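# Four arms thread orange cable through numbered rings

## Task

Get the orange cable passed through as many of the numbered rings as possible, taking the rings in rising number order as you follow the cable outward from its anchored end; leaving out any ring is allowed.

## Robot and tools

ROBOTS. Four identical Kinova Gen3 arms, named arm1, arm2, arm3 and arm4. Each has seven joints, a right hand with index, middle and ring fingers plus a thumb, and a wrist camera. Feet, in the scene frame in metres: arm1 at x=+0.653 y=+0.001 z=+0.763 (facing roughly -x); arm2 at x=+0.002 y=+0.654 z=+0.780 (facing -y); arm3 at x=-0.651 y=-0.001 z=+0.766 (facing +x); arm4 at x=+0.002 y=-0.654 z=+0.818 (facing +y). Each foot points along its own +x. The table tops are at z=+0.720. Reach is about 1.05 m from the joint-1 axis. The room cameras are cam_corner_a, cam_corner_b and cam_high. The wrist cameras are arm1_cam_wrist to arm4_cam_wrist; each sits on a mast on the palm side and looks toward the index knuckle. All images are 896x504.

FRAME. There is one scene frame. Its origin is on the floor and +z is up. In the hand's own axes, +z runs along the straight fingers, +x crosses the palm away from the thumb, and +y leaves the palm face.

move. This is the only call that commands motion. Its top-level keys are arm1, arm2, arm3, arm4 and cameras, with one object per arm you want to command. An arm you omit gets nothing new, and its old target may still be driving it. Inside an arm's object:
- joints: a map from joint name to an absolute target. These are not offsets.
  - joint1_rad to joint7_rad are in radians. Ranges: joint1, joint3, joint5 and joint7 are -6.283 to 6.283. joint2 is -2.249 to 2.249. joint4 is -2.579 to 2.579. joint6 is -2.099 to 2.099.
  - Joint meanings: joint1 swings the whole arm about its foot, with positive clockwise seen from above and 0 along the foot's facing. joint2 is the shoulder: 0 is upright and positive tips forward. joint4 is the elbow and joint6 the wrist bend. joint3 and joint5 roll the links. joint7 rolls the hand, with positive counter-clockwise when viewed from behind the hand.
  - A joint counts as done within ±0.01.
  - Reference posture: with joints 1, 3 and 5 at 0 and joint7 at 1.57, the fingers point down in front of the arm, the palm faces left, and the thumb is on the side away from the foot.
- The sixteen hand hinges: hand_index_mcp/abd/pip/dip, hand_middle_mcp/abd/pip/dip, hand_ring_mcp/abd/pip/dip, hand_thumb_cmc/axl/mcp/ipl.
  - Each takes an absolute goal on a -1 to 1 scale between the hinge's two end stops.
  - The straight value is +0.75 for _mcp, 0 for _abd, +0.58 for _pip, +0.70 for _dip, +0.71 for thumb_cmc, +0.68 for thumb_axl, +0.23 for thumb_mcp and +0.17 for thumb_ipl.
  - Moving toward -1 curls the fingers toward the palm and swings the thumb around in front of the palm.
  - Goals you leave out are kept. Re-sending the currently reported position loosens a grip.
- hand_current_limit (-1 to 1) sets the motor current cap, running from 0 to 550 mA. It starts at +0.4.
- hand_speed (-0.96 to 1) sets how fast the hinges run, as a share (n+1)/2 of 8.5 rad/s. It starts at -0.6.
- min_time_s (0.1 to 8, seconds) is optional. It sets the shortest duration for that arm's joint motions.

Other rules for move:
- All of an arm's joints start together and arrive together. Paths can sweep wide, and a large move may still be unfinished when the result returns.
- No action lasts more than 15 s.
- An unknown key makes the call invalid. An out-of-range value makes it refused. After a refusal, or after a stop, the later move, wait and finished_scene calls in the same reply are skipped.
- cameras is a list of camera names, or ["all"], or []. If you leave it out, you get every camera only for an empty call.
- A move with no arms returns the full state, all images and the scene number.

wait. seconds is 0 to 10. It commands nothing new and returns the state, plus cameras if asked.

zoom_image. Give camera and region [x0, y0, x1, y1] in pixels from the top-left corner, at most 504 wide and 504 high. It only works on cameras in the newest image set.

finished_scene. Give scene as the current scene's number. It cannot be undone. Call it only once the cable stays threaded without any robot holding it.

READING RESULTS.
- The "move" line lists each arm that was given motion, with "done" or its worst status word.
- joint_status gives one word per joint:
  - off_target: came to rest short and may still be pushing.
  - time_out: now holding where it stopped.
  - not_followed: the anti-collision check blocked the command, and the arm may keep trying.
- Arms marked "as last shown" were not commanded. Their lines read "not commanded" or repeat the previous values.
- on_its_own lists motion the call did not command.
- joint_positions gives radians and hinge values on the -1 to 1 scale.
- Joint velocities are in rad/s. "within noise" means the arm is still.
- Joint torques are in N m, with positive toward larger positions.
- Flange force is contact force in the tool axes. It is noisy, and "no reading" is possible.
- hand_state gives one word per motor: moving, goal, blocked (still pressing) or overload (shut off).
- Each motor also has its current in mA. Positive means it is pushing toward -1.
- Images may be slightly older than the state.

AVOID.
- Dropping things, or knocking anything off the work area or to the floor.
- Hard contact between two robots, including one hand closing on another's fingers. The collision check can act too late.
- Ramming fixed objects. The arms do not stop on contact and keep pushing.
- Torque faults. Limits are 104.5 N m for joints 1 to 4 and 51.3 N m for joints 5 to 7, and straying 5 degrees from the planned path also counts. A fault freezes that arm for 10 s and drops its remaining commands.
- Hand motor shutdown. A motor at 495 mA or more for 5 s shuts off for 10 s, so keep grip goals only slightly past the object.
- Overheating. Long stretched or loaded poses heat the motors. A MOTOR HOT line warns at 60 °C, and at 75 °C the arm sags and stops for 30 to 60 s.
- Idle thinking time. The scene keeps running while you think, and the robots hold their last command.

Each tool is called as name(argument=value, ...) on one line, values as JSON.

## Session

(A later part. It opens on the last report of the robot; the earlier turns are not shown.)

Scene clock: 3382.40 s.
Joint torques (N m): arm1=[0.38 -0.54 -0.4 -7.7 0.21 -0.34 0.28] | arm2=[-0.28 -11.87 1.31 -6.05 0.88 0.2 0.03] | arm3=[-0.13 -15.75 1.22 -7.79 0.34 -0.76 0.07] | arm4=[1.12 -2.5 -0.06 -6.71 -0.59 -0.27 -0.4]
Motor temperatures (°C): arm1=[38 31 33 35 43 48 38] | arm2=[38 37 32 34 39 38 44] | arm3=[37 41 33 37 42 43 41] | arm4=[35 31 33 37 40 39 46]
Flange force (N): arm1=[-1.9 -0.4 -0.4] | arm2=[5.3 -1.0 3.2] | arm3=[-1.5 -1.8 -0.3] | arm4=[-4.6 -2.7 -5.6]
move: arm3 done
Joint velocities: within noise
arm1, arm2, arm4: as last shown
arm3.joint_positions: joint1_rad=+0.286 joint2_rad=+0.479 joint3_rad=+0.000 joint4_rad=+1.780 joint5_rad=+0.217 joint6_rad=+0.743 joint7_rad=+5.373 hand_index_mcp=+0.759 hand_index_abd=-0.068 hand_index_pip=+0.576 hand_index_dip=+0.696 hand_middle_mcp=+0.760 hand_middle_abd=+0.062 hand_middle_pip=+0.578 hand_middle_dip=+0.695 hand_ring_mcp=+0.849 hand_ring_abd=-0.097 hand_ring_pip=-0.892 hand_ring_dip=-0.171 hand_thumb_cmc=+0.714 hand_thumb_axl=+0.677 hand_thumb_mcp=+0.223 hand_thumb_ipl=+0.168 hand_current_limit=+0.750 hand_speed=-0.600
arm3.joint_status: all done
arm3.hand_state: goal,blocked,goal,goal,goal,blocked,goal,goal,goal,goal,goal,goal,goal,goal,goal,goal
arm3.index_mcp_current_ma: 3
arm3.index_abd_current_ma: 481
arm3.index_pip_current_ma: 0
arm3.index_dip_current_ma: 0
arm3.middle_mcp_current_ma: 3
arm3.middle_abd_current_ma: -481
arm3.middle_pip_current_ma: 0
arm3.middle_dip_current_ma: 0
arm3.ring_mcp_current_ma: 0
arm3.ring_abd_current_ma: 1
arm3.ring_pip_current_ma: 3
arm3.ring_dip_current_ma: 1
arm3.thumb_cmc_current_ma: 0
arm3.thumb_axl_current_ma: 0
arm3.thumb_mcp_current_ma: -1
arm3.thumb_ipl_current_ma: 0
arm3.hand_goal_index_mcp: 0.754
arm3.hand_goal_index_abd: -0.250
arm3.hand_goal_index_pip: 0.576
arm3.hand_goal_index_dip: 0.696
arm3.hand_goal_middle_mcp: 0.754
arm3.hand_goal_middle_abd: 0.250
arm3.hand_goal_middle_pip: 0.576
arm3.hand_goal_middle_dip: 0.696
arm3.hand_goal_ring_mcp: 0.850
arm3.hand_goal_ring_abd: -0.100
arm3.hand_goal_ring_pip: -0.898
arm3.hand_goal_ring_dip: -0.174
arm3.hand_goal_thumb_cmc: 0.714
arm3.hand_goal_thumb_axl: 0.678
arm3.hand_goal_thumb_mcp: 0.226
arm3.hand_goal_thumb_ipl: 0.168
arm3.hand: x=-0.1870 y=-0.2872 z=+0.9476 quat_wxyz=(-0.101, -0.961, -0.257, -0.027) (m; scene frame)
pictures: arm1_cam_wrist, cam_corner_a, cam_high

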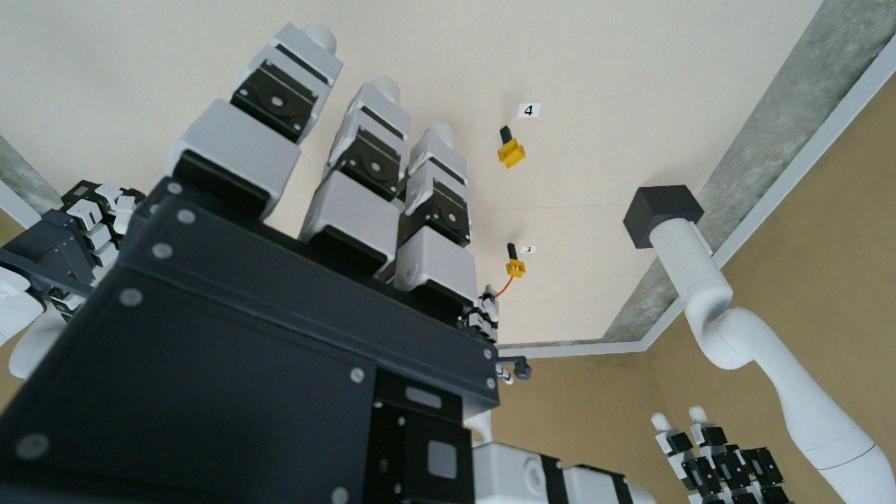

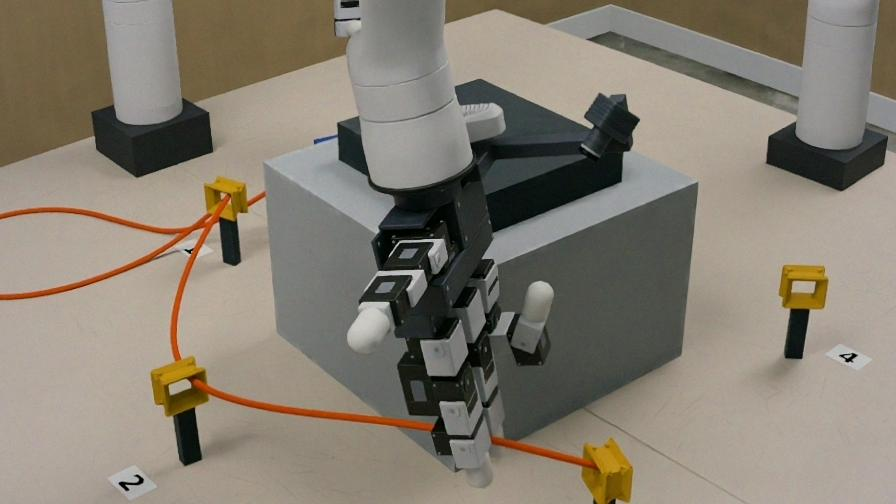

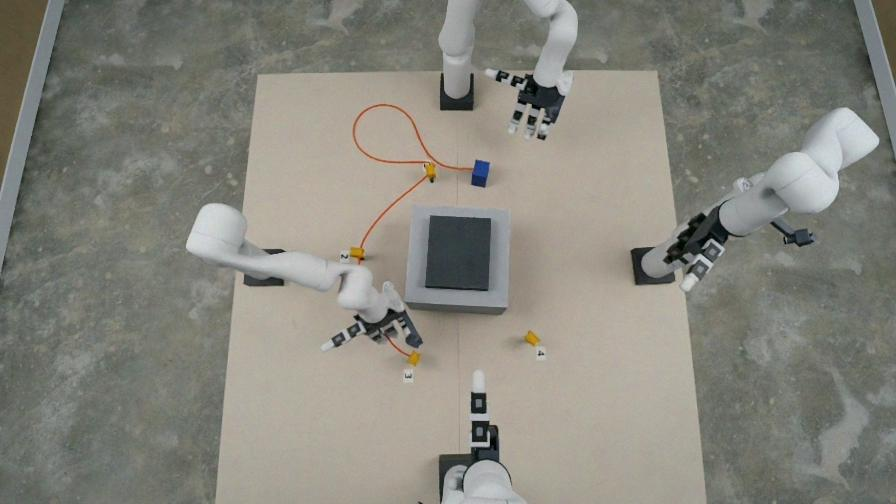

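move(arm3={"joints":{"joint1_rad":0.3586,"joint2_rad":0.5201,"joint3_rad":0,"joint4_rad":1.7852,"joint5_rad":0.1708,"joint6_rad":0.6195,"joint7_rad":5.7459},"min_time_s":1.0}, cameras=["arm1_cam_wrist","cam_corner_a","cam_high"])

zoom_image(camera="arm1_cam_wrist", region=[470, 220, 570, 320])

zoom_image(camera="cam_high", region=[380, 320, 440, 380])

zoom_image(camera="cam_corner_a", region=[500, 404, 660, 504])

Scene clock: 3389.93 s.
Joint torques (N m): arm1=[0.43 -0.56 -0.39 -7.7 0.18 -0.35 0.28] | arm2=[-0.23 -11.83 1.33 -5.94 0.81 0.22 0.07] | arm3=[-0.01 -16.42 1.16 -7.86 0.23 -1.12 0.09] | arm4=[1.15 -2.5 -0.06 -6.71 -0.59 -0.25 -0.38]
Motor temperatures (°C): arm1=[38 31 33 35 43 48 38] | arm2=[38 37 32 34 39 38 44] | arm3=[37 41 33 37 42 43 41] | arm4=[35 31 33 37 40 39 46]
Flange force (N): arm1=[-2.0 -0.5 -0.5] | arm2=[5.4 -1.2 3.1] | arm3=[-0.8 -2.3 -0.8] | arm4=[-4.7 -2.7 -5.5]
move: arm3 done
Joint velocities: within noise
arm1, arm2, arm4: as last shown
arm3.joint_positions: joint1_rad=+0.359 joint2_rad=+0.520 joint3_rad=+0.000 joint4_rad=+1.785 joint5_rad=+0.171 joint6_rad=+0.619 joint7_rad=+5.746 hand_index_mcp=+0.761 hand_index_abd=-0.068 hand_index_pip=+0.577 hand_index_dip=+0.696 hand_middle_mcp=+0.761 hand_middle_abd=+0.062 hand_middle_pip=+0.579 hand_middle_dip=+0.696 hand_ring_mcp=+0.849 hand_ring_abd=-0.097 hand_ring_pip=-0.892 hand_ring_dip=-0.171 hand_thumb_cmc=+0.714 hand_thumb_axl=+0.677 hand_thumb_mcp=+0.223 hand_thumb_ipl=+0.168 hand_current_limit=+0.750 hand_speed=-0.600
arm3.joint_status: all done
arm3.hand_state: goal,blocked,goal,goal,goal,blocked,goal,goal,goal,goal,goal,goal,goal,goal,goal,goal
arm3.index_mcp_current_ma: 5
arm3.index_abd_current_ma: 481
arm3.index_pip_current_ma: 0
arm3.index_dip_current_ma: 0
arm3.middle_mcp_current_ma: 5
arm3.middle_abd_current_ma: -481
arm3.middle_pip_current_ma: 1
arm3.middle_dip_current_ma: 0
arm3.ring_mcp_current_ma: 0
arm3.ring_abd_current_ma: 1
arm3.ring_pip_current_ma: 3
arm3.ring_dip_current_ma: 1
arm3.thumb_cmc_current_ma: 0
arm3.thumb_axl_current_ma: 0
arm3.thumb_mcp_current_ma: -1
arm3.thumb_ipl_current_ma: 0
arm3.hand_goal_index_mcp: 0.754
arm3.hand_goal_index_abd: -0.250
arm3.hand_goal_index_pip: 0.576
arm3.hand_goal_index_dip: 0.696
arm3.hand_goal_middle_mcp: 0.754
arm3.hand_goal_middle_abd: 0.250
arm3.hand_goal_middle_pip: 0.576
arm3.hand_goal_middle_dip: 0.696
arm3.hand_goal_ring_mcp: 0.850
arm3.hand_goal_ring_abd: -0.100
arm3.hand_goal_ring_pip: -0.898
arm3.hand_goal_ring_dip: -0.174
arm3.hand_goal_thumb_cmc: 0.714
arm3.hand_goal_thumb_axl: 0.678
arm3.hand_goal_thumb_mcp: 0.226
arm3.hand_goal_thumb_ipl: 0.168
arm3.hand: x=-0.1506 y=-0.3050 z=+0.9334 quat_wxyz=(-0.112, -0.914, -0.388, -0.048) (m; scene frame)
pictures: arm1_cam_wrist, cam_corner_a, cam_high

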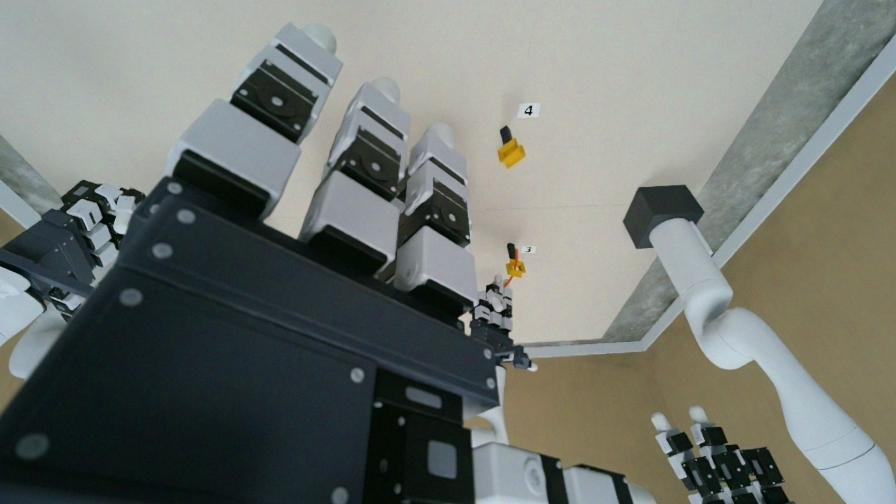

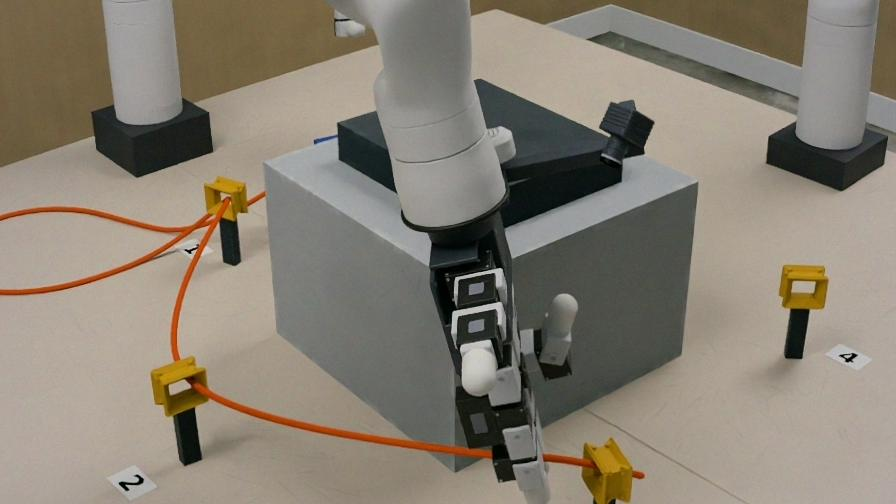

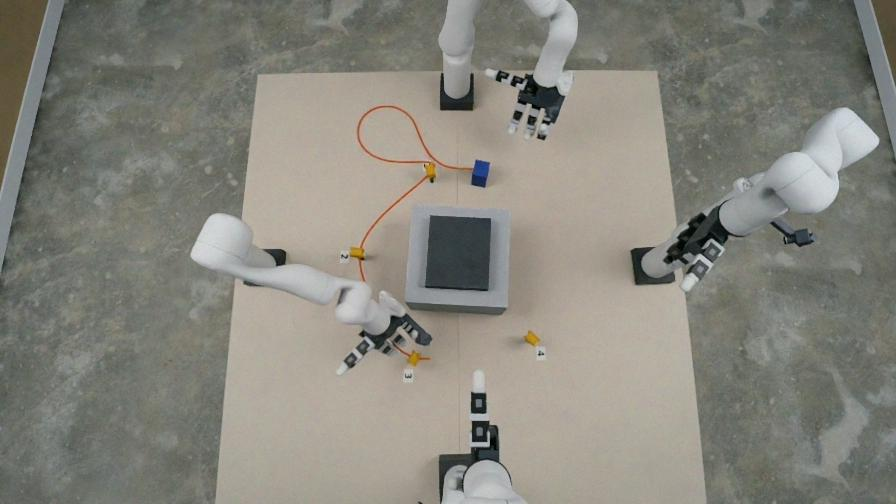

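Scaled by 5.040 from the camera's 896x504 image, which has a finer 1280x720 frame.

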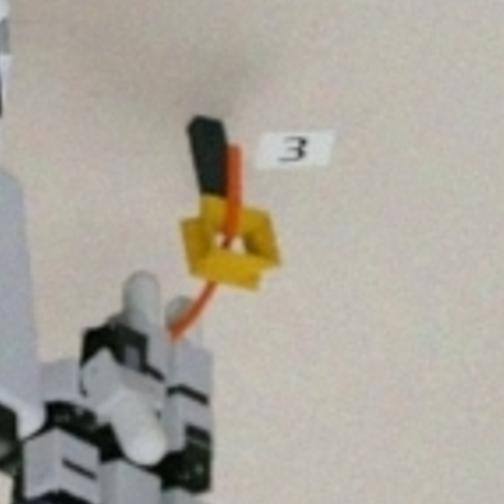

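Scaled by 8.400 from the camera's 896x504 image, which has a finer 1280x720 frame.

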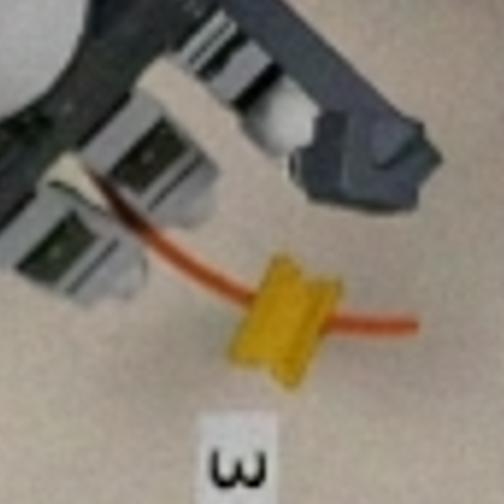

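Scaled by 3.150 from the camera's 896x504 image, which has a finer 1280x720 frame.

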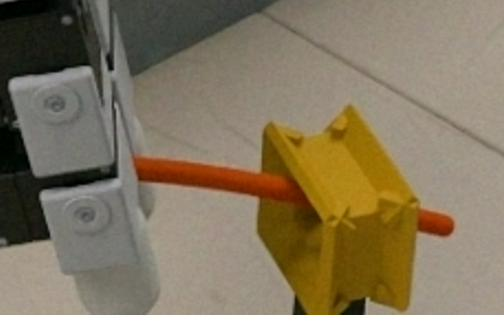

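move(arm3={"joints":{"joint1_rad":0.3865,"joint2_rad":0.5496,"joint3_rad":0,"joint4_rad":1.7544,"joint5_rad":0.1272,"joint6_rad":0.6083,"joint7_rad":5.8935},"min_time_s":0.6}, cameras=["arm1_cam_wrist","cam_corner_a","cam_high"])

zoom_image(camera="arm1_cam_wrist", region=[470, 220, 570, 320])

zoom_image(camera="cam_high", region=[380, 320, 460, 400])

move(arm3={"joints":{"hand_index_abd":0.1,"hand_middle_abd":-0.1}})

move(arm3={"joints":{"joint1_rad":0.3698,"joint2_rad":0.3696,"joint3_rad":0,"joint4_rad":1.6872,"joint5_rad":0.1014,"joint6_rad":0.8556,"joint7_rad":5.9151},"min_time_s":0.8}, cameras=["arm1_cam_wrist","cam_corner_a","cam_high"])

zoom_image(camera="arm1_cam_wrist", region=[470, 220, 570, 320])

zoom_image(camera="cam_high", region=[380, 320, 460, 400])

Scene clock: 3440.13 s.
Joint torques (N m): arm1=[0.42 -0.56 -0.42 -7.7 0.18 -0.32 0.26] | arm2=[-0.28 -11.88 1.36 -5.99 0.82 0.22 0.08] | arm3=[-0.16 -17.03 1.12 -8.07 0.12 -1.22 0.13] | arm4=[1.13 -2.53 -0.07 -6.71 -0.59 -0.24 -0.41]
Motor temperatures (°C): arm1=[38 31 33 35 43 48 38] | arm2=[38 37 32 34 39 38 44] | arm3=[37 41 33 36 42 44 41] | arm4=[35 31 33 37 40 39 46]
Flange force (N): arm1=[-2.0 -0.7 -0.3] | arm2=[5.4 -1.2 3.3] | arm3=[-1.0 -2.7 -0.7] | arm4=[-4.7 -2.8 -5.5]
move: arm3 done
Joint velocities: within noise
arm1, arm2, arm4: as last shown
arm3.joint_positions: joint1_rad=+0.387 joint2_rad=+0.550 joint3_rad=+0.000 joint4_rad=+1.754 joint5_rad=+0.127 joint6_rad=+0.608 joint7_rad=+5.894 hand_index_mcp=+0.762 hand_index_abd=-0.068 hand_index_pip=+0.578 hand_index_dip=+0.696 hand_middle_mcp=+0.762 hand_middle_abd=+0.062 hand_middle_pip=+0.579 hand_middle_dip=+0.696 hand_ring_mcp=+0.850 hand_ring_abd=-0.097 hand_ring_pip=-0.892 hand_ring_dip=-0.171 hand_thumb_cmc=+0.714 hand_thumb_axl=+0.677 hand_thumb_mcp=+0.223 hand_thumb_ipl=+0.168 hand_current_limit=+0.750 hand_speed=-0.600
arm3.joint_status: all done
arm3.hand_state: goal,blocked,goal,goal,goal,blocked,goal,goal,goal,goal,goal,goal,goal,goal,goal,goal
arm3.index_mcp_current_ma: 5
arm3.index_abd_current_ma: 481
arm3.index_pip_current_ma: 0
arm3.index_dip_current_ma: 0
arm3.middle_mcp_current_ma: 5
arm3.middle_abd_current_ma: -481
arm3.middle_pip_current_ma: 1
arm3.middle_dip_current_ma: 0
arm3.ring_mcp_current_ma: 0
arm3.ring_abd_current_ma: 1
arm3.ring_pip_current_ma: 3
arm3.ring_dip_current_ma: 1
arm3.thumb_cmc_current_ma: 0
arm3.thumb_axl_current_ma: 0
arm3.thumb_mcp_current_ma: -1
arm3.thumb_ipl_current_ma: 0
arm3.hand_goal_index_mcp: 0.754
arm3.hand_goal_index_abd: -0.250
arm3.hand_goal_index_pip: 0.576
arm3.hand_goal_index_dip: 0.696
arm3.hand_goal_middle_mcp: 0.754
arm3.hand_goal_middle_abd: 0.250
arm3.hand_goal_middle_pip: 0.576
arm3.hand_goal_middle_dip: 0.696
arm3.hand_goal_ring_mcp: 0.850
arm3.hand_goal_ring_abd: -0.100
arm3.hand_goal_ring_pip: -0.898
arm3.hand_goal_ring_dip: -0.174
arm3.hand_goal_thumb_cmc: 0.714
arm3.hand_goal_thumb_axl: 0.678
arm3.hand_goal_thumb_mcp: 0.226
arm3.hand_goal_thumb_ipl: 0.168
arm3.hand: x=-0.1351 y=-0.3115 z=+0.9274 quat_wxyz=(-0.110, -0.896, -0.427, -0.052) (m; scene frame)
pictures: arm1_cam_wrist, cam_corner_a, cam_high

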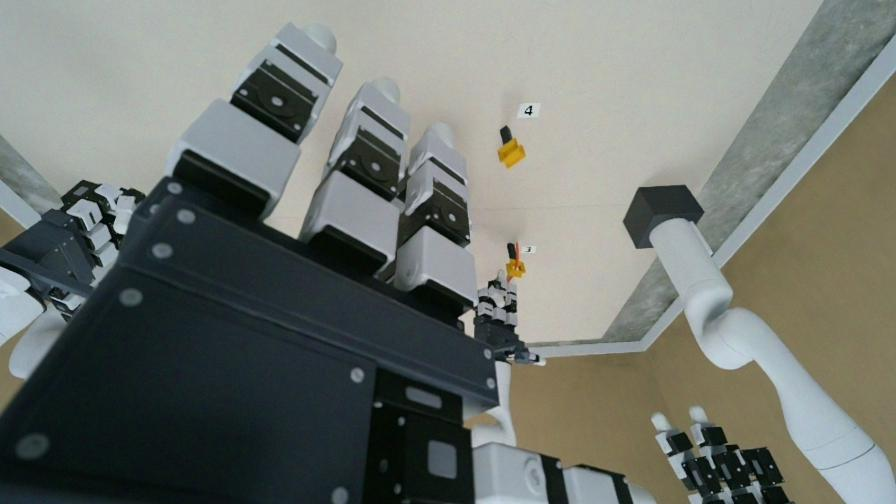

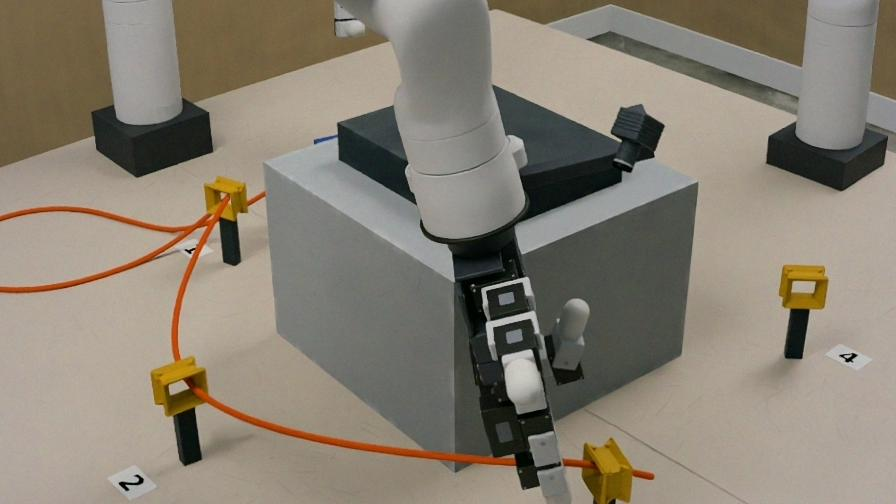

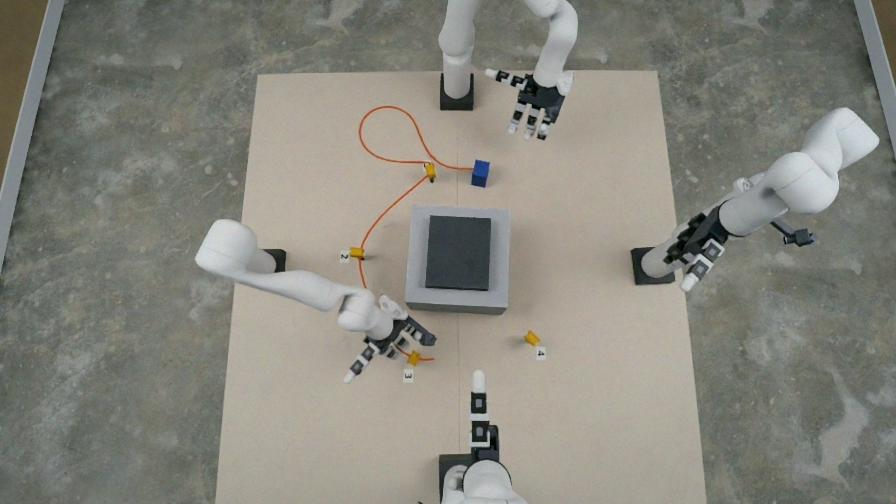

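Scaled by 5.040 from the camera's 896x504 image, which has a finer 1280x720 frame.

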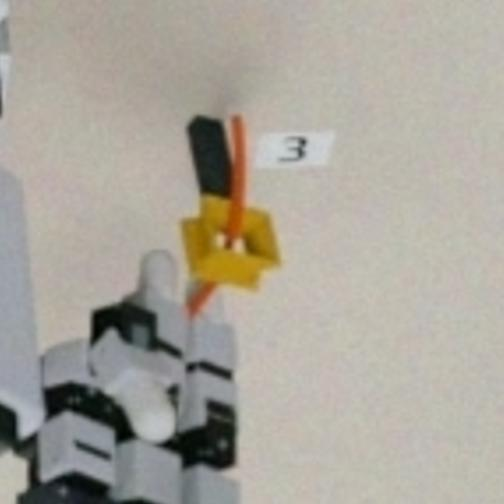

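Scaled by 6.300 from the camera's 896x504 image, which has a finer 1280x720 frame.

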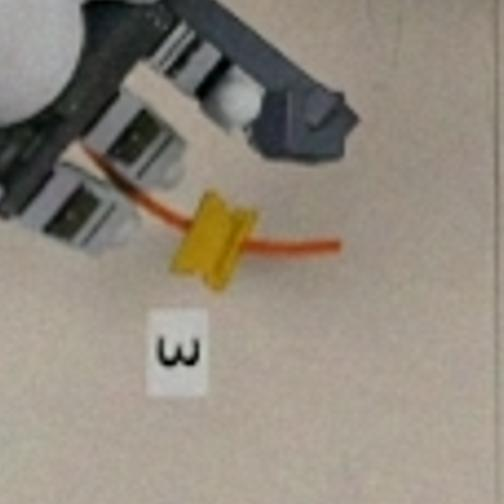

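Scene clock: 3440.80 s.
Joint torques (N m): arm1=[0.43 -0.59 -0.36 -7.75 0.21 -0.36 0.26] | arm2=[-0.27 -11.85 1.35 -6.04 0.85 0.24 0.05] | arm3=[-0.3 -16.71 0.85 -7.43 -0.02 -0.93 0.07] | arm4=[1.13 -2.49 -0.08 -6.73 -0.6 -0.26 -0.4]
Motor temperatures (°C): arm1=[38 31 33 35 43 48 38] | arm2=[38 37 32 34 39 38 44] | arm3=[37 41 33 36 42 44 41] | arm4=[35 31 33 37 40 39 46]
Flange force (N): arm1=[-2.0 -0.4 -0.3] | arm2=[5.2 -1.1 3.3] | arm3=[-1.1 -1.4 -0.8] | arm4=[-4.6 -2.8 -5.5]
move: arm3 done
Joint velocities: within noise
arm1, arm2, arm4: as last shown
arm3.joint_positions: joint1_rad=+0.387 joint2_rad=+0.550 joint3_rad=+0.000 joint4_rad=+1.754 joint5_rad=+0.127 joint6_rad=+0.608 joint7_rad=+5.894 hand_index_mcp=+0.759 hand_index_abd=+0.096 hand_index_pip=+0.578 hand_index_dip=+0.696 hand_middle_mcp=+0.759 hand_middle_abd=-0.096 hand_middle_pip=+0.579 hand_middle_dip=+0.696 hand_ring_mcp=+0.850 hand_ring_abd=-0.097 hand_ring_pip=-0.892 hand_ring_dip=-0.171 hand_thumb_cmc=+0.714 hand_thumb_axl=+0.677 hand_thumb_mcp=+0.223 hand_thumb_ipl=+0.168 hand_current_limit=+0.750 hand_speed=-0.600
arm3.joint_status: all done
arm3.hand_state: goal,goal,goal,goal,goal,goal,goal,goal,goal,goal,goal,goal,goal,goal,goal,goal
arm3.index_mcp_current_ma: 3
arm3.index_abd_current_ma: -1
arm3.index_pip_current_ma: 0
arm3.index_dip_current_ma: 0
arm3.middle_mcp_current_ma: 3
arm3.middle_abd_current_ma: 1
arm3.middle_pip_current_ma: 1
arm3.middle_dip_current_ma: 0
arm3.ring_mcp_current_ma: 0
arm3.ring_abd_current_ma: 1
arm3.ring_pip_current_ma: 3
arm3.ring_dip_current_ma: 1
arm3.thumb_cmc_current_ma: 0
arm3.thumb_axl_current_ma: 0
arm3.thumb_mcp_current_ma: -1
arm3.thumb_ipl_current_ma: 0
arm3.hand_goal_index_mcp: 0.754
arm3.hand_goal_index_abd: 0.100
arm3.hand_goal_index_pip: 0.576
arm3.hand_goal_index_dip: 0.696
arm3.hand_goal_middle_mcp: 0.754
arm3.hand_goal_middle_abd: -0.100
arm3.hand_goal_middle_pip: 0.576
arm3.hand_goal_middle_dip: 0.696
arm3.hand_goal_ring_mcp: 0.850
arm3.hand_goal_ring_abd: -0.100
arm3.hand_goal_ring_pip: -0.898
arm3.hand_goal_ring_dip: -0.174
arm3.hand_goal_thumb_cmc: 0.714
arm3.hand_goal_thumb_axl: 0.678
arm3.hand_goal_thumb_mcp: 0.226
arm3.hand_goal_thumb_ipl: 0.168
arm3.hand: x=-0.1350 y=-0.3115 z=+0.9274 quat_wxyz=(-0.110, -0.896, -0.427, -0.052) (m; scene frame)
pictures: none

Scene clock: 3442.00 s.
Joint torques (N m): arm1=[0.43 -0.59 -0.4 -7.68 0.18 -0.35 0.26] | arm2=[-0.25 -11.83 1.29 -6.02 0.84 0.23 0.02] | arm3=[-0.25 -14.67 0.76 -8.62 0.05 -0.92 0.1] | arm4=[1.13 -2.49 -0.09 -6.7 -0.58 -0.24 -0.38]
Motor temperatures (°C): arm1=[38 31 33 35 43 48 38] | arm2=[38 37 32 34 39 38 44] | arm3=[37 41 33 36 42 44 41] | arm4=[35 31 33 37 40 39 46]
Flange force (N): arm1=[-2.0 -0.6 -0.6] | arm2=[5.2 -1.0 3.3] | arm3=[-0.6 -2.2 -0.4] | arm4=[-4.7 -2.8 -5.6]
move: arm3 done
Joint velocities: within noise
arm1, arm2, arm4: as last shown
arm3.joint_positions: joint1_rad=+0.370 joint2_rad=+0.370 joint3_rad=+0.000 joint4_rad=+1.687 joint5_rad=+0.101 joint6_rad=+0.856 joint7_rad=+5.915 hand_index_mcp=+0.759 hand_index_abd=+0.096 hand_index_pip=+0.578 hand_index_dip=+0.696 hand_middle_mcp=+0.758 hand_middle_abd=-0.096 hand_middle_pip=+0.579 hand_middle_dip=+0.696 hand_ring_mcp=+0.850 hand_ring_abd=-0.097 hand_ring_pip=-0.892 hand_ring_dip=-0.171 hand_thumb_cmc=+0.714 hand_thumb_axl=+0.677 hand_thumb_mcp=+0.223 hand_thumb_ipl=+0.168 hand_current_limit=+0.750 hand_speed=-0.600
arm3.joint_status: all done
arm3.hand_state: goal,goal,goal,goal,goal,goal,goal,goal,goal,goal,goal,goal,goal,goal,goal,goal
arm3.index_mcp_current_ma: 2
arm3.index_abd_current_ma: -1
arm3.index_pip_current_ma: 0
arm3.index_dip_current_ma: 0
arm3.middle_mcp_current_ma: 2
arm3.middle_abd_current_ma: 1
arm3.middle_pip_current_ma: 1
arm3.middle_dip_current_ma: 0
arm3.ring_mcp_current_ma: 0
arm3.ring_abd_current_ma: 1
arm3.ring_pip_current_ma: 3
arm3.ring_dip_current_ma: 1
arm3.thumb_cmc_current_ma: 0
arm3.thumb_axl_current_ma: 0
arm3.thumb_mcp_current_ma: -1
arm3.thumb_ipl_current_ma: 0
arm3.hand_goal_index_mcp: 0.754
arm3.hand_goal_index_abd: 0.100
arm3.hand_goal_index_pip: 0.576
arm3.hand_goal_index_dip: 0.696
arm3.hand_goal_middle_mcp: 0.754
arm3.hand_goal_middle_abd: -0.100
arm3.hand_goal_middle_pip: 0.576
arm3.hand_goal_middle_dip: 0.696
arm3.hand_goal_ring_mcp: 0.850
arm3.hand_goal_ring_abd: -0.100
arm3.hand_goal_ring_pip: -0.898
arm3.hand_goal_ring_dip: -0.174
arm3.hand_goal_thumb_cmc: 0.714
arm3.hand_goal_thumb_axl: 0.678
arm3.hand_goal_thumb_mcp: 0.226
arm3.hand_goal_thumb_ipl: 0.168
arm3.hand: x=-0.1540 y=-0.2964 z=+1.0245 quat_wxyz=(-0.109, -0.896, -0.427, -0.052) (m; scene frame)
pictures: arm1_cam_wrist, cam_corner_a, cam_high

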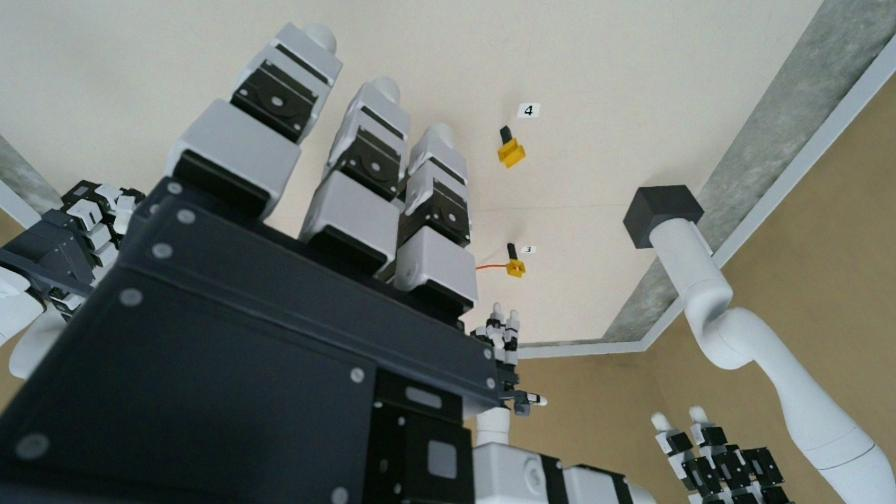

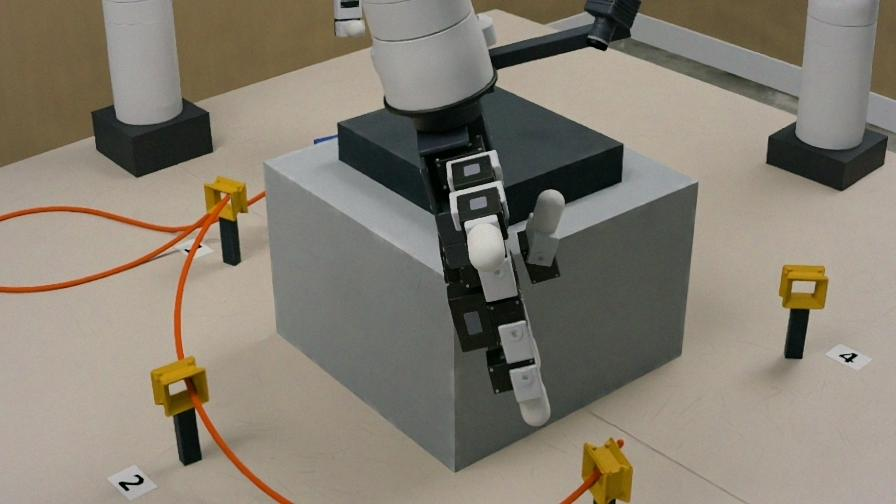

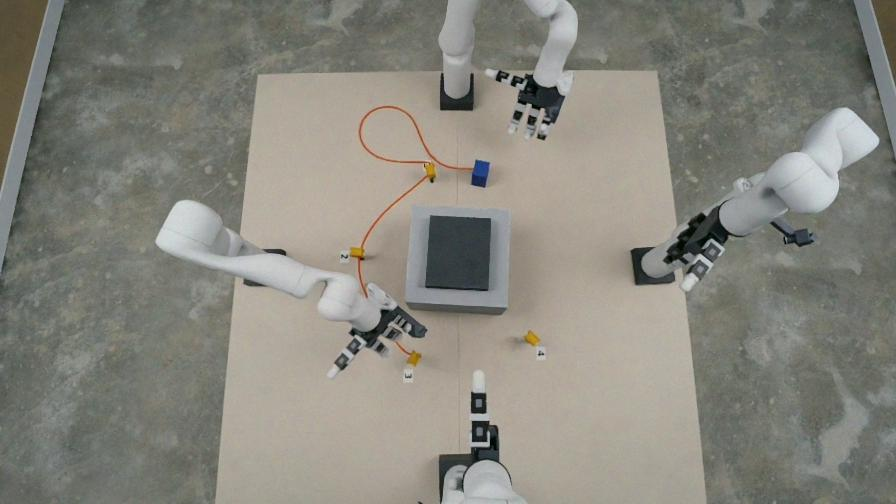

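Scaled by 5.040 from the camera's 896x504 image, which has a finer 1280x720 frame.

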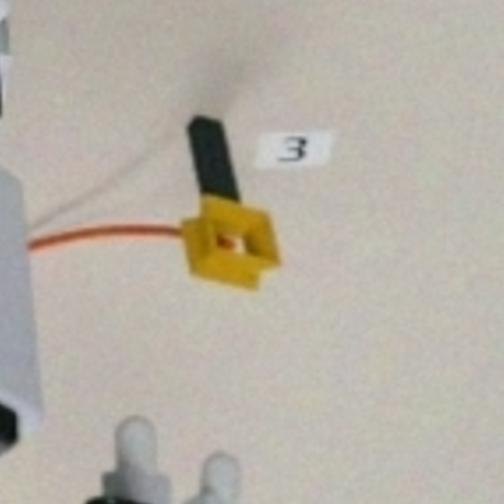

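Scaled by 6.300 from the camera's 896x504 image, which has a finer 1280x720 frame.

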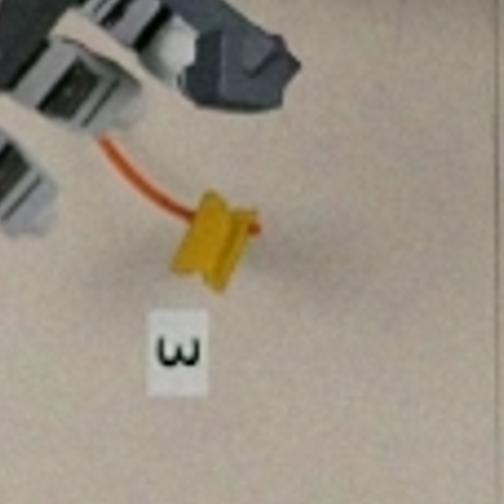

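move(cameras=["arm3_cam_wrist","cam_corner_a","arm1_cam_wrist"])

zoom_image(camera="cam_corner_a", region=[540, 404, 700, 504])

zoom_image(camera="arm3_cam_wrist", region=[380, 0, 620, 170])

Scene clock: 3513.47 s.
Joint torques (N m): arm1=[0.44 -0.58 -0.4 -7.71 0.19 -0.32 0.24] | arm2=[-0.21 -11.86 1.3 -6 0.8 0.24 0.06] | arm3=[-0.2 -14.69 0.78 -8.69 0.02 -0.9 0.1] | arm4=[1.12 -2.52 -0.09 -6.66 -0.58 -0.27 -0.38]
Motor temperatures (°C): arm1=[38 31 33 35 43 48 38] | arm2=[38 37 32 34 39 38 44] | arm3=[37 43 33 37 42 44 41] | arm4=[35 31 33 37 40 39 46]
Flange force (N): arm1=[-2.0 -0.6 -0.3] | arm2=[5.3 -1.3 3.4] | arm3=[-0.5 -2.5 -0.3] | arm4=[-4.7 -2.8 -5.8]
Joint velocities: within noise
arm1.joint_positions: joint1_rad=-0.550 joint2_rad=-0.436 joint3_rad=-0.047 joint4_rad=+1.499 joint5_rad=+0.004 joint6_rad=+1.995 joint7_rad=+1.775 hand_index_mcp=+0.753 hand_index_abd=+0.000 hand_index_pip=+0.577 hand_index_dip=+0.696 hand_middle_mcp=+0.753 hand_middle_abd=+0.000 hand_middle_pip=+0.577 hand_middle_dip=+0.696 hand_ring_mcp=+0.753 hand_ring_abd=+0.000 hand_ring_pip=+0.577 hand_ring_dip=+0.696 hand_thumb_cmc=+0.714 hand_thumb_axl=+0.677 hand_thumb_mcp=+0.224 hand_thumb_ipl=+0.168 hand_current_limit=+0.400 hand_speed=-0.600
arm1.joint_status: not commanded
arm1.hand_state: goal,goal,goal,goal,goal,goal,goal,goal,goal,goal,overload,goal,goal,goal,goal,goal
arm1.index_mcp_current_ma: 0
arm1.index_abd_current_ma: 0
arm1.index_pip_current_ma: 0
arm1.index_dip_current_ma: 0
arm1.middle_mcp_current_ma: 0
arm1.middle_abd_current_ma: 0
arm1.middle_pip_current_ma: 0
arm1.middle_dip_current_ma: 0
arm1.ring_mcp_current_ma: 0
arm1.ring_abd_current_ma: 0
arm1.ring_pip_current_ma: 0
arm1.ring_dip_current_ma: 0
arm1.thumb_cmc_current_ma: 0
arm1.thumb_axl_current_ma: 0
arm1.thumb_mcp_current_ma: -2
arm1.thumb_ipl_current_ma: 0
arm1.hand_goal_index_mcp: 0.754
arm1.hand_goal_index_abd: 0.000
arm1.hand_goal_index_pip: 0.576
arm1.hand_goal_index_dip: 0.696
arm1.hand_goal_middle_mcp: 0.754
arm1.hand_goal_middle_abd: 0.000
arm1.hand_goal_middle_pip: 0.576
arm1.hand_goal_middle_dip: 0.696
arm1.hand_goal_ring_mcp: 0.754
arm1.hand_goal_ring_abd: 0.000
arm1.hand_goal_ring_pip: 0.576
arm1.hand_goal_ring_dip: 0.696
arm1.hand_goal_thumb_cmc: 0.714
arm1.hand_goal_thumb_axl: 0.678
arm1.hand_goal_thumb_mcp: 0.226
arm1.hand_goal_thumb_ipl: 0.168
arm1.hand: x=+0.5862 y=-0.1235 z=+1.2802 quat_wxyz=(+0.004, +0.911, +0.409, -0.040) (m; scene frame)
arm2.joint_positions: joint1_rad=-1.200 joint2_rad=+0.177 joint3_rad=+0.000 joint4_rad=+2.145 joint5_rad=+0.350 joint6_rad=+0.855 joint7_rad=-1.797 hand_index_mcp=+0.759 hand_index_abd=+0.057 hand_index_pip=+0.580 hand_index_dip=-0.638 hand_middle_mcp=+0.759 hand_middle_abd=-0.117 hand_middle_pip=+0.580 hand_middle_dip=-0.637 hand_ring_mcp=+0.852 hand_ring_abd=-0.097 hand_ring_pip=-0.893 hand_ring_dip=-0.172 hand_thumb_cmc=+0.717 hand_thumb_axl=+0.677 hand_thumb_mcp=+0.223 hand_thumb_ipl=+0.168 hand_current_limit=+0.750 hand_speed=-0.600
arm2.joint_status: not commanded
arm2.hand_state: goal,goal,goal,goal,goal,goal,goal,goal,goal,goal,goal,goal,goal,goal,goal,goal
arm2.index_mcp_current_ma: 10
arm2.index_abd_current_ma: -5
arm2.index_pip_current_ma: 9
arm2.index_dip_current_ma: 0
arm2.middle_mcp_current_ma: 12
arm2.middle_abd_current_ma: 6
arm2.middle_pip_current_ma: 8
arm2.middle_dip_current_ma: 2
arm2.ring_mcp_current_ma: 4
arm2.ring_abd_current_ma: 4
arm2.ring_pip_current_ma: 12
arm2.ring_dip_current_ma: 5
arm2.thumb_cmc_current_ma: 5
arm2.thumb_axl_current_ma: -1
arm2.thumb_mcp_current_ma: -7
arm2.thumb_ipl_current_ma: 0
arm2.hand_goal_index_mcp: 0.754
arm2.hand_goal_index_abd: 0.060
arm2.hand_goal_index_pip: 0.576
arm2.hand_goal_index_dip: -0.638
arm2.hand_goal_middle_mcp: 0.754
arm2.hand_goal_middle_abd: -0.120
arm2.hand_goal_middle_pip: 0.576
arm2.hand_goal_middle_dip: -0.638
arm2.hand_goal_ring_mcp: 0.850
arm2.hand_goal_ring_abd: -0.100
arm2.hand_goal_ring_pip: -0.898
arm2.hand_goal_ring_dip: -0.174
arm2.hand_goal_thumb_cmc: 0.714
arm2.hand_goal_thumb_axl: 0.678
arm2.hand_goal_thumb_mcp: 0.226
arm2.hand_goal_thumb_ipl: 0.168
arm2.hand: x=+0.1895 y=+0.3765 z=+0.9980 quat_wxyz=(+0.130, +0.973, -0.189, -0.026) (m; scene frame)
arm3.joint_positions: joint1_rad=+0.370 joint2_rad=+0.370 joint3_rad=+0.000 joint4_rad=+1.687 joint5_rad=+0.101 joint6_rad=+0.856 joint7_rad=+5.915 hand_index_mcp=+0.759 hand_index_abd=+0.096 hand_index_pip=+0.578 hand_index_dip=+0.696 hand_middle_mcp=+0.758 hand_middle_abd=-0.096 hand_middle_pip=+0.579 hand_middle_dip=+0.696 hand_ring_mcp=+0.850 hand_ring_abd=-0.097 hand_ring_pip=-0.892 hand_ring_dip=-0.171 hand_thumb_cmc=+0.714 hand_thumb_axl=+0.677 hand_thumb_mcp=+0.223 hand_thumb_ipl=+0.168 hand_current_limit=+0.750 hand_speed=-0.600
arm3.joint_status: all done
arm3.hand_state: goal,goal,goal,goal,goal,goal,goal,goal,goal,goal,goal,goal,goal,goal,goal,goal
arm3.index_mcp_current_ma: 2
arm3.index_abd_current_ma: -1
arm3.index_pip_current_ma: 0
arm3.index_dip_current_ma: 0
arm3.middle_mcp_current_ma: 2
arm3.middle_abd_current_ma: 1
arm3.middle_pip_current_ma: 1
arm3.middle_dip_current_ma: 0
arm3.ring_mcp_current_ma: 0
arm3.ring_abd_current_ma: 1
arm3.ring_pip_current_ma: 3
arm3.ring_dip_current_ma: 1
arm3.thumb_cmc_current_ma: 0
arm3.thumb_axl_current_ma: 0
arm3.thumb_mcp_current_ma: -1
arm3.thumb_ipl_current_ma: 0
arm3.hand_goal_index_mcp: 0.754
arm3.hand_goal_index_abd: 0.100
arm3.hand_goal_index_pip: 0.576
arm3.hand_goal_index_dip: 0.696
arm3.hand_goal_middle_mcp: 0.754
arm3.hand_goal_middle_abd: -0.100
arm3.hand_goal_middle_pip: 0.576
arm3.hand_goal_middle_dip: 0.696
arm3.hand_goal_ring_mcp: 0.850
arm3.hand_goal_ring_abd: -0.100
arm3.hand_goal_ring_pip: -0.898
arm3.hand_goal_ring_dip: -0.174
arm3.hand_goal_thumb_cmc: 0.714
arm3.hand_goal_thumb_axl: 0.678
arm3.hand_goal_thumb_mcp: 0.226
arm3.hand_goal_thumb_ipl: 0.168
arm3.hand: x=-0.1540 y=-0.2964 z=+1.0245 quat_wxyz=(-0.109, -0.896, -0.427, -0.052) (m; scene frame)
arm4.joint_positions: joint1_rad=+0.181 joint2_rad=-0.351 joint3_rad=-0.031 joint4_rad=+1.429 joint5_rad=-0.012 joint6_rad=+1.974 joint7_rad=+1.684 hand_index_mcp=+0.753 hand_index_abd=+0.115 hand_index_pip=+0.577 hand_index_dip=+0.696 hand_middle_mcp=+0.753 hand_middle_abd=-0.117 hand_middle_pip=+0.577 hand_middle_dip=+0.696 hand_ring_mcp=+0.848 hand_ring_abd=-0.097 hand_ring_pip=-0.891 hand_ring_dip=-0.171 hand_thumb_cmc=+0.714 hand_thumb_axl=+0.677 hand_thumb_mcp=+0.224 hand_thumb_ipl=+0.168 hand_current_limit=+0.750 hand_speed=-0.600
arm4.joint_status: not commanded
arm4.hand_state: goal,goal,goal,goal,goal,goal,goal,goal,goal,goal,goal,goal,goal,goal,goal,goal
arm4.index_mcp_current_ma: 0
arm4.index_abd_current_ma: -2
arm4.index_pip_current_ma: 0
arm4.index_dip_current_ma: 0
arm4.middle_mcp_current_ma: 0
arm4.middle_abd_current_ma: 1
arm4.middle_pip_current_ma: 0
arm4.middle_dip_current_ma: 0
arm4.ring_mcp_current_ma: -1
arm4.ring_abd_current_ma: 1
arm4.ring_pip_current_ma: 5
arm4.ring_dip_current_ma: 1
arm4.thumb_cmc_current_ma: 0
arm4.thumb_axl_current_ma: 0
arm4.thumb_mcp_current_ma: -1
arm4.thumb_ipl_current_ma: 0
arm4.hand_goal_index_mcp: 0.754
arm4.hand_goal_index_abd: 0.120
arm4.hand_goal_index_pip: 0.576
arm4.hand_goal_index_dip: 0.696
arm4.hand_goal_middle_mcp: 0.754
arm4.hand_goal_middle_abd: -0.120
arm4.hand_goal_middle_pip: 0.576
arm4.hand_goal_middle_dip: 0.696
arm4.hand_goal_ring_mcp: 0.850
arm4.hand_goal_ring_abd: -0.100
arm4.hand_goal_ring_pip: -0.898
arm4.hand_goal_ring_dip: -0.174
arm4.hand_goal_thumb_cmc: 0.714
arm4.hand_goal_thumb_axl: 0.678
arm4.hand_goal_thumb_mcp: 0.226
arm4.hand_goal_thumb_ipl: 0.168
arm4.hand: x=-0.0445 y=-0.4776 z=+1.3488 quat_wxyz=(+0.036, -0.706, +0.706, +0.029) (m; scene frame)
pictures: arm1_cam_wrist, arm3_cam_wrist, cam_corner_a

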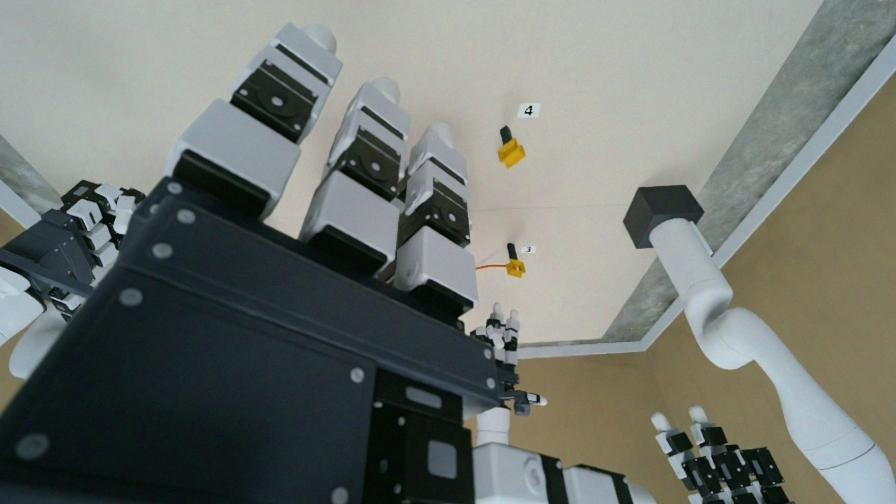

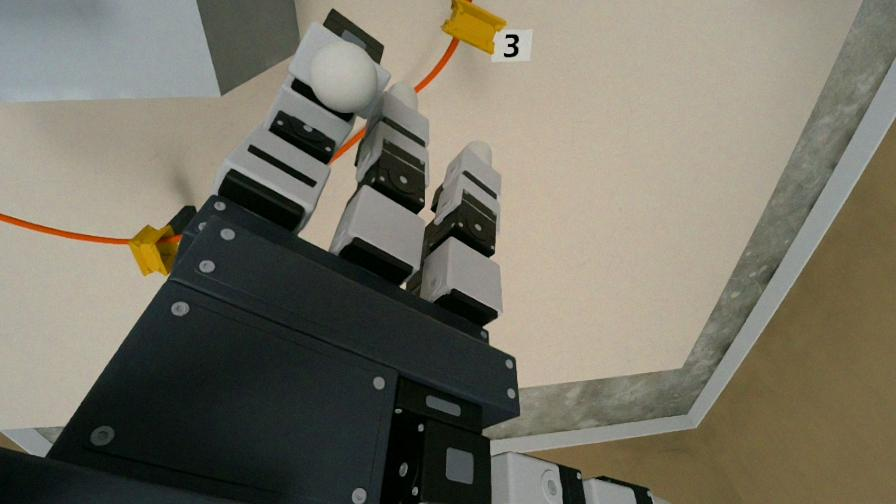

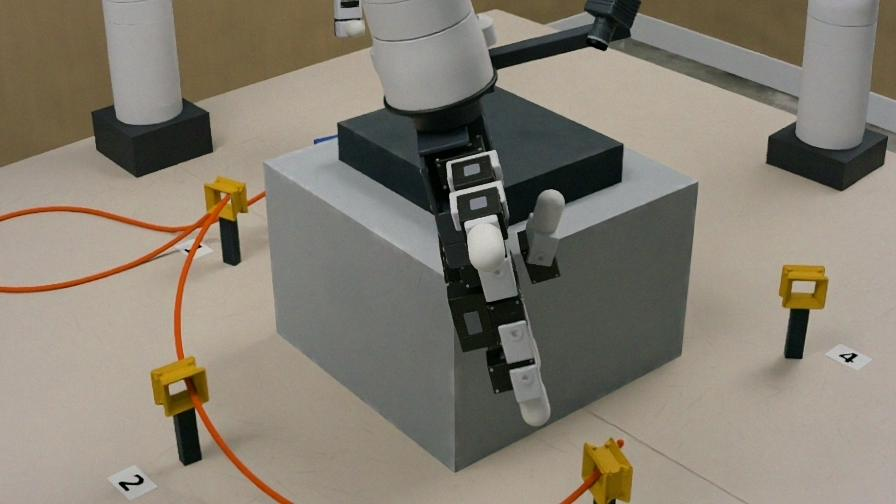

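Scaled by 3.150 from the camera's 896x504 image, which has a finer 1280x720 frame.

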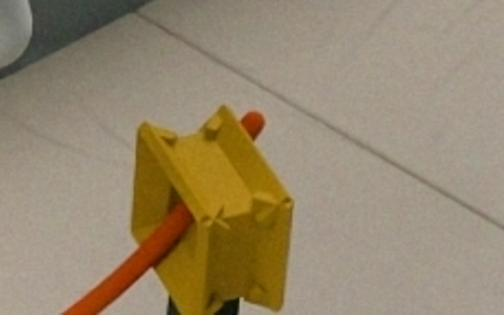

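Scaled by 2.100 from the camera's 896x504 image, which has a finer 1280x720 frame.

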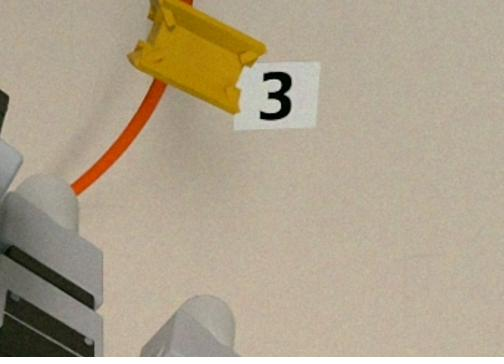

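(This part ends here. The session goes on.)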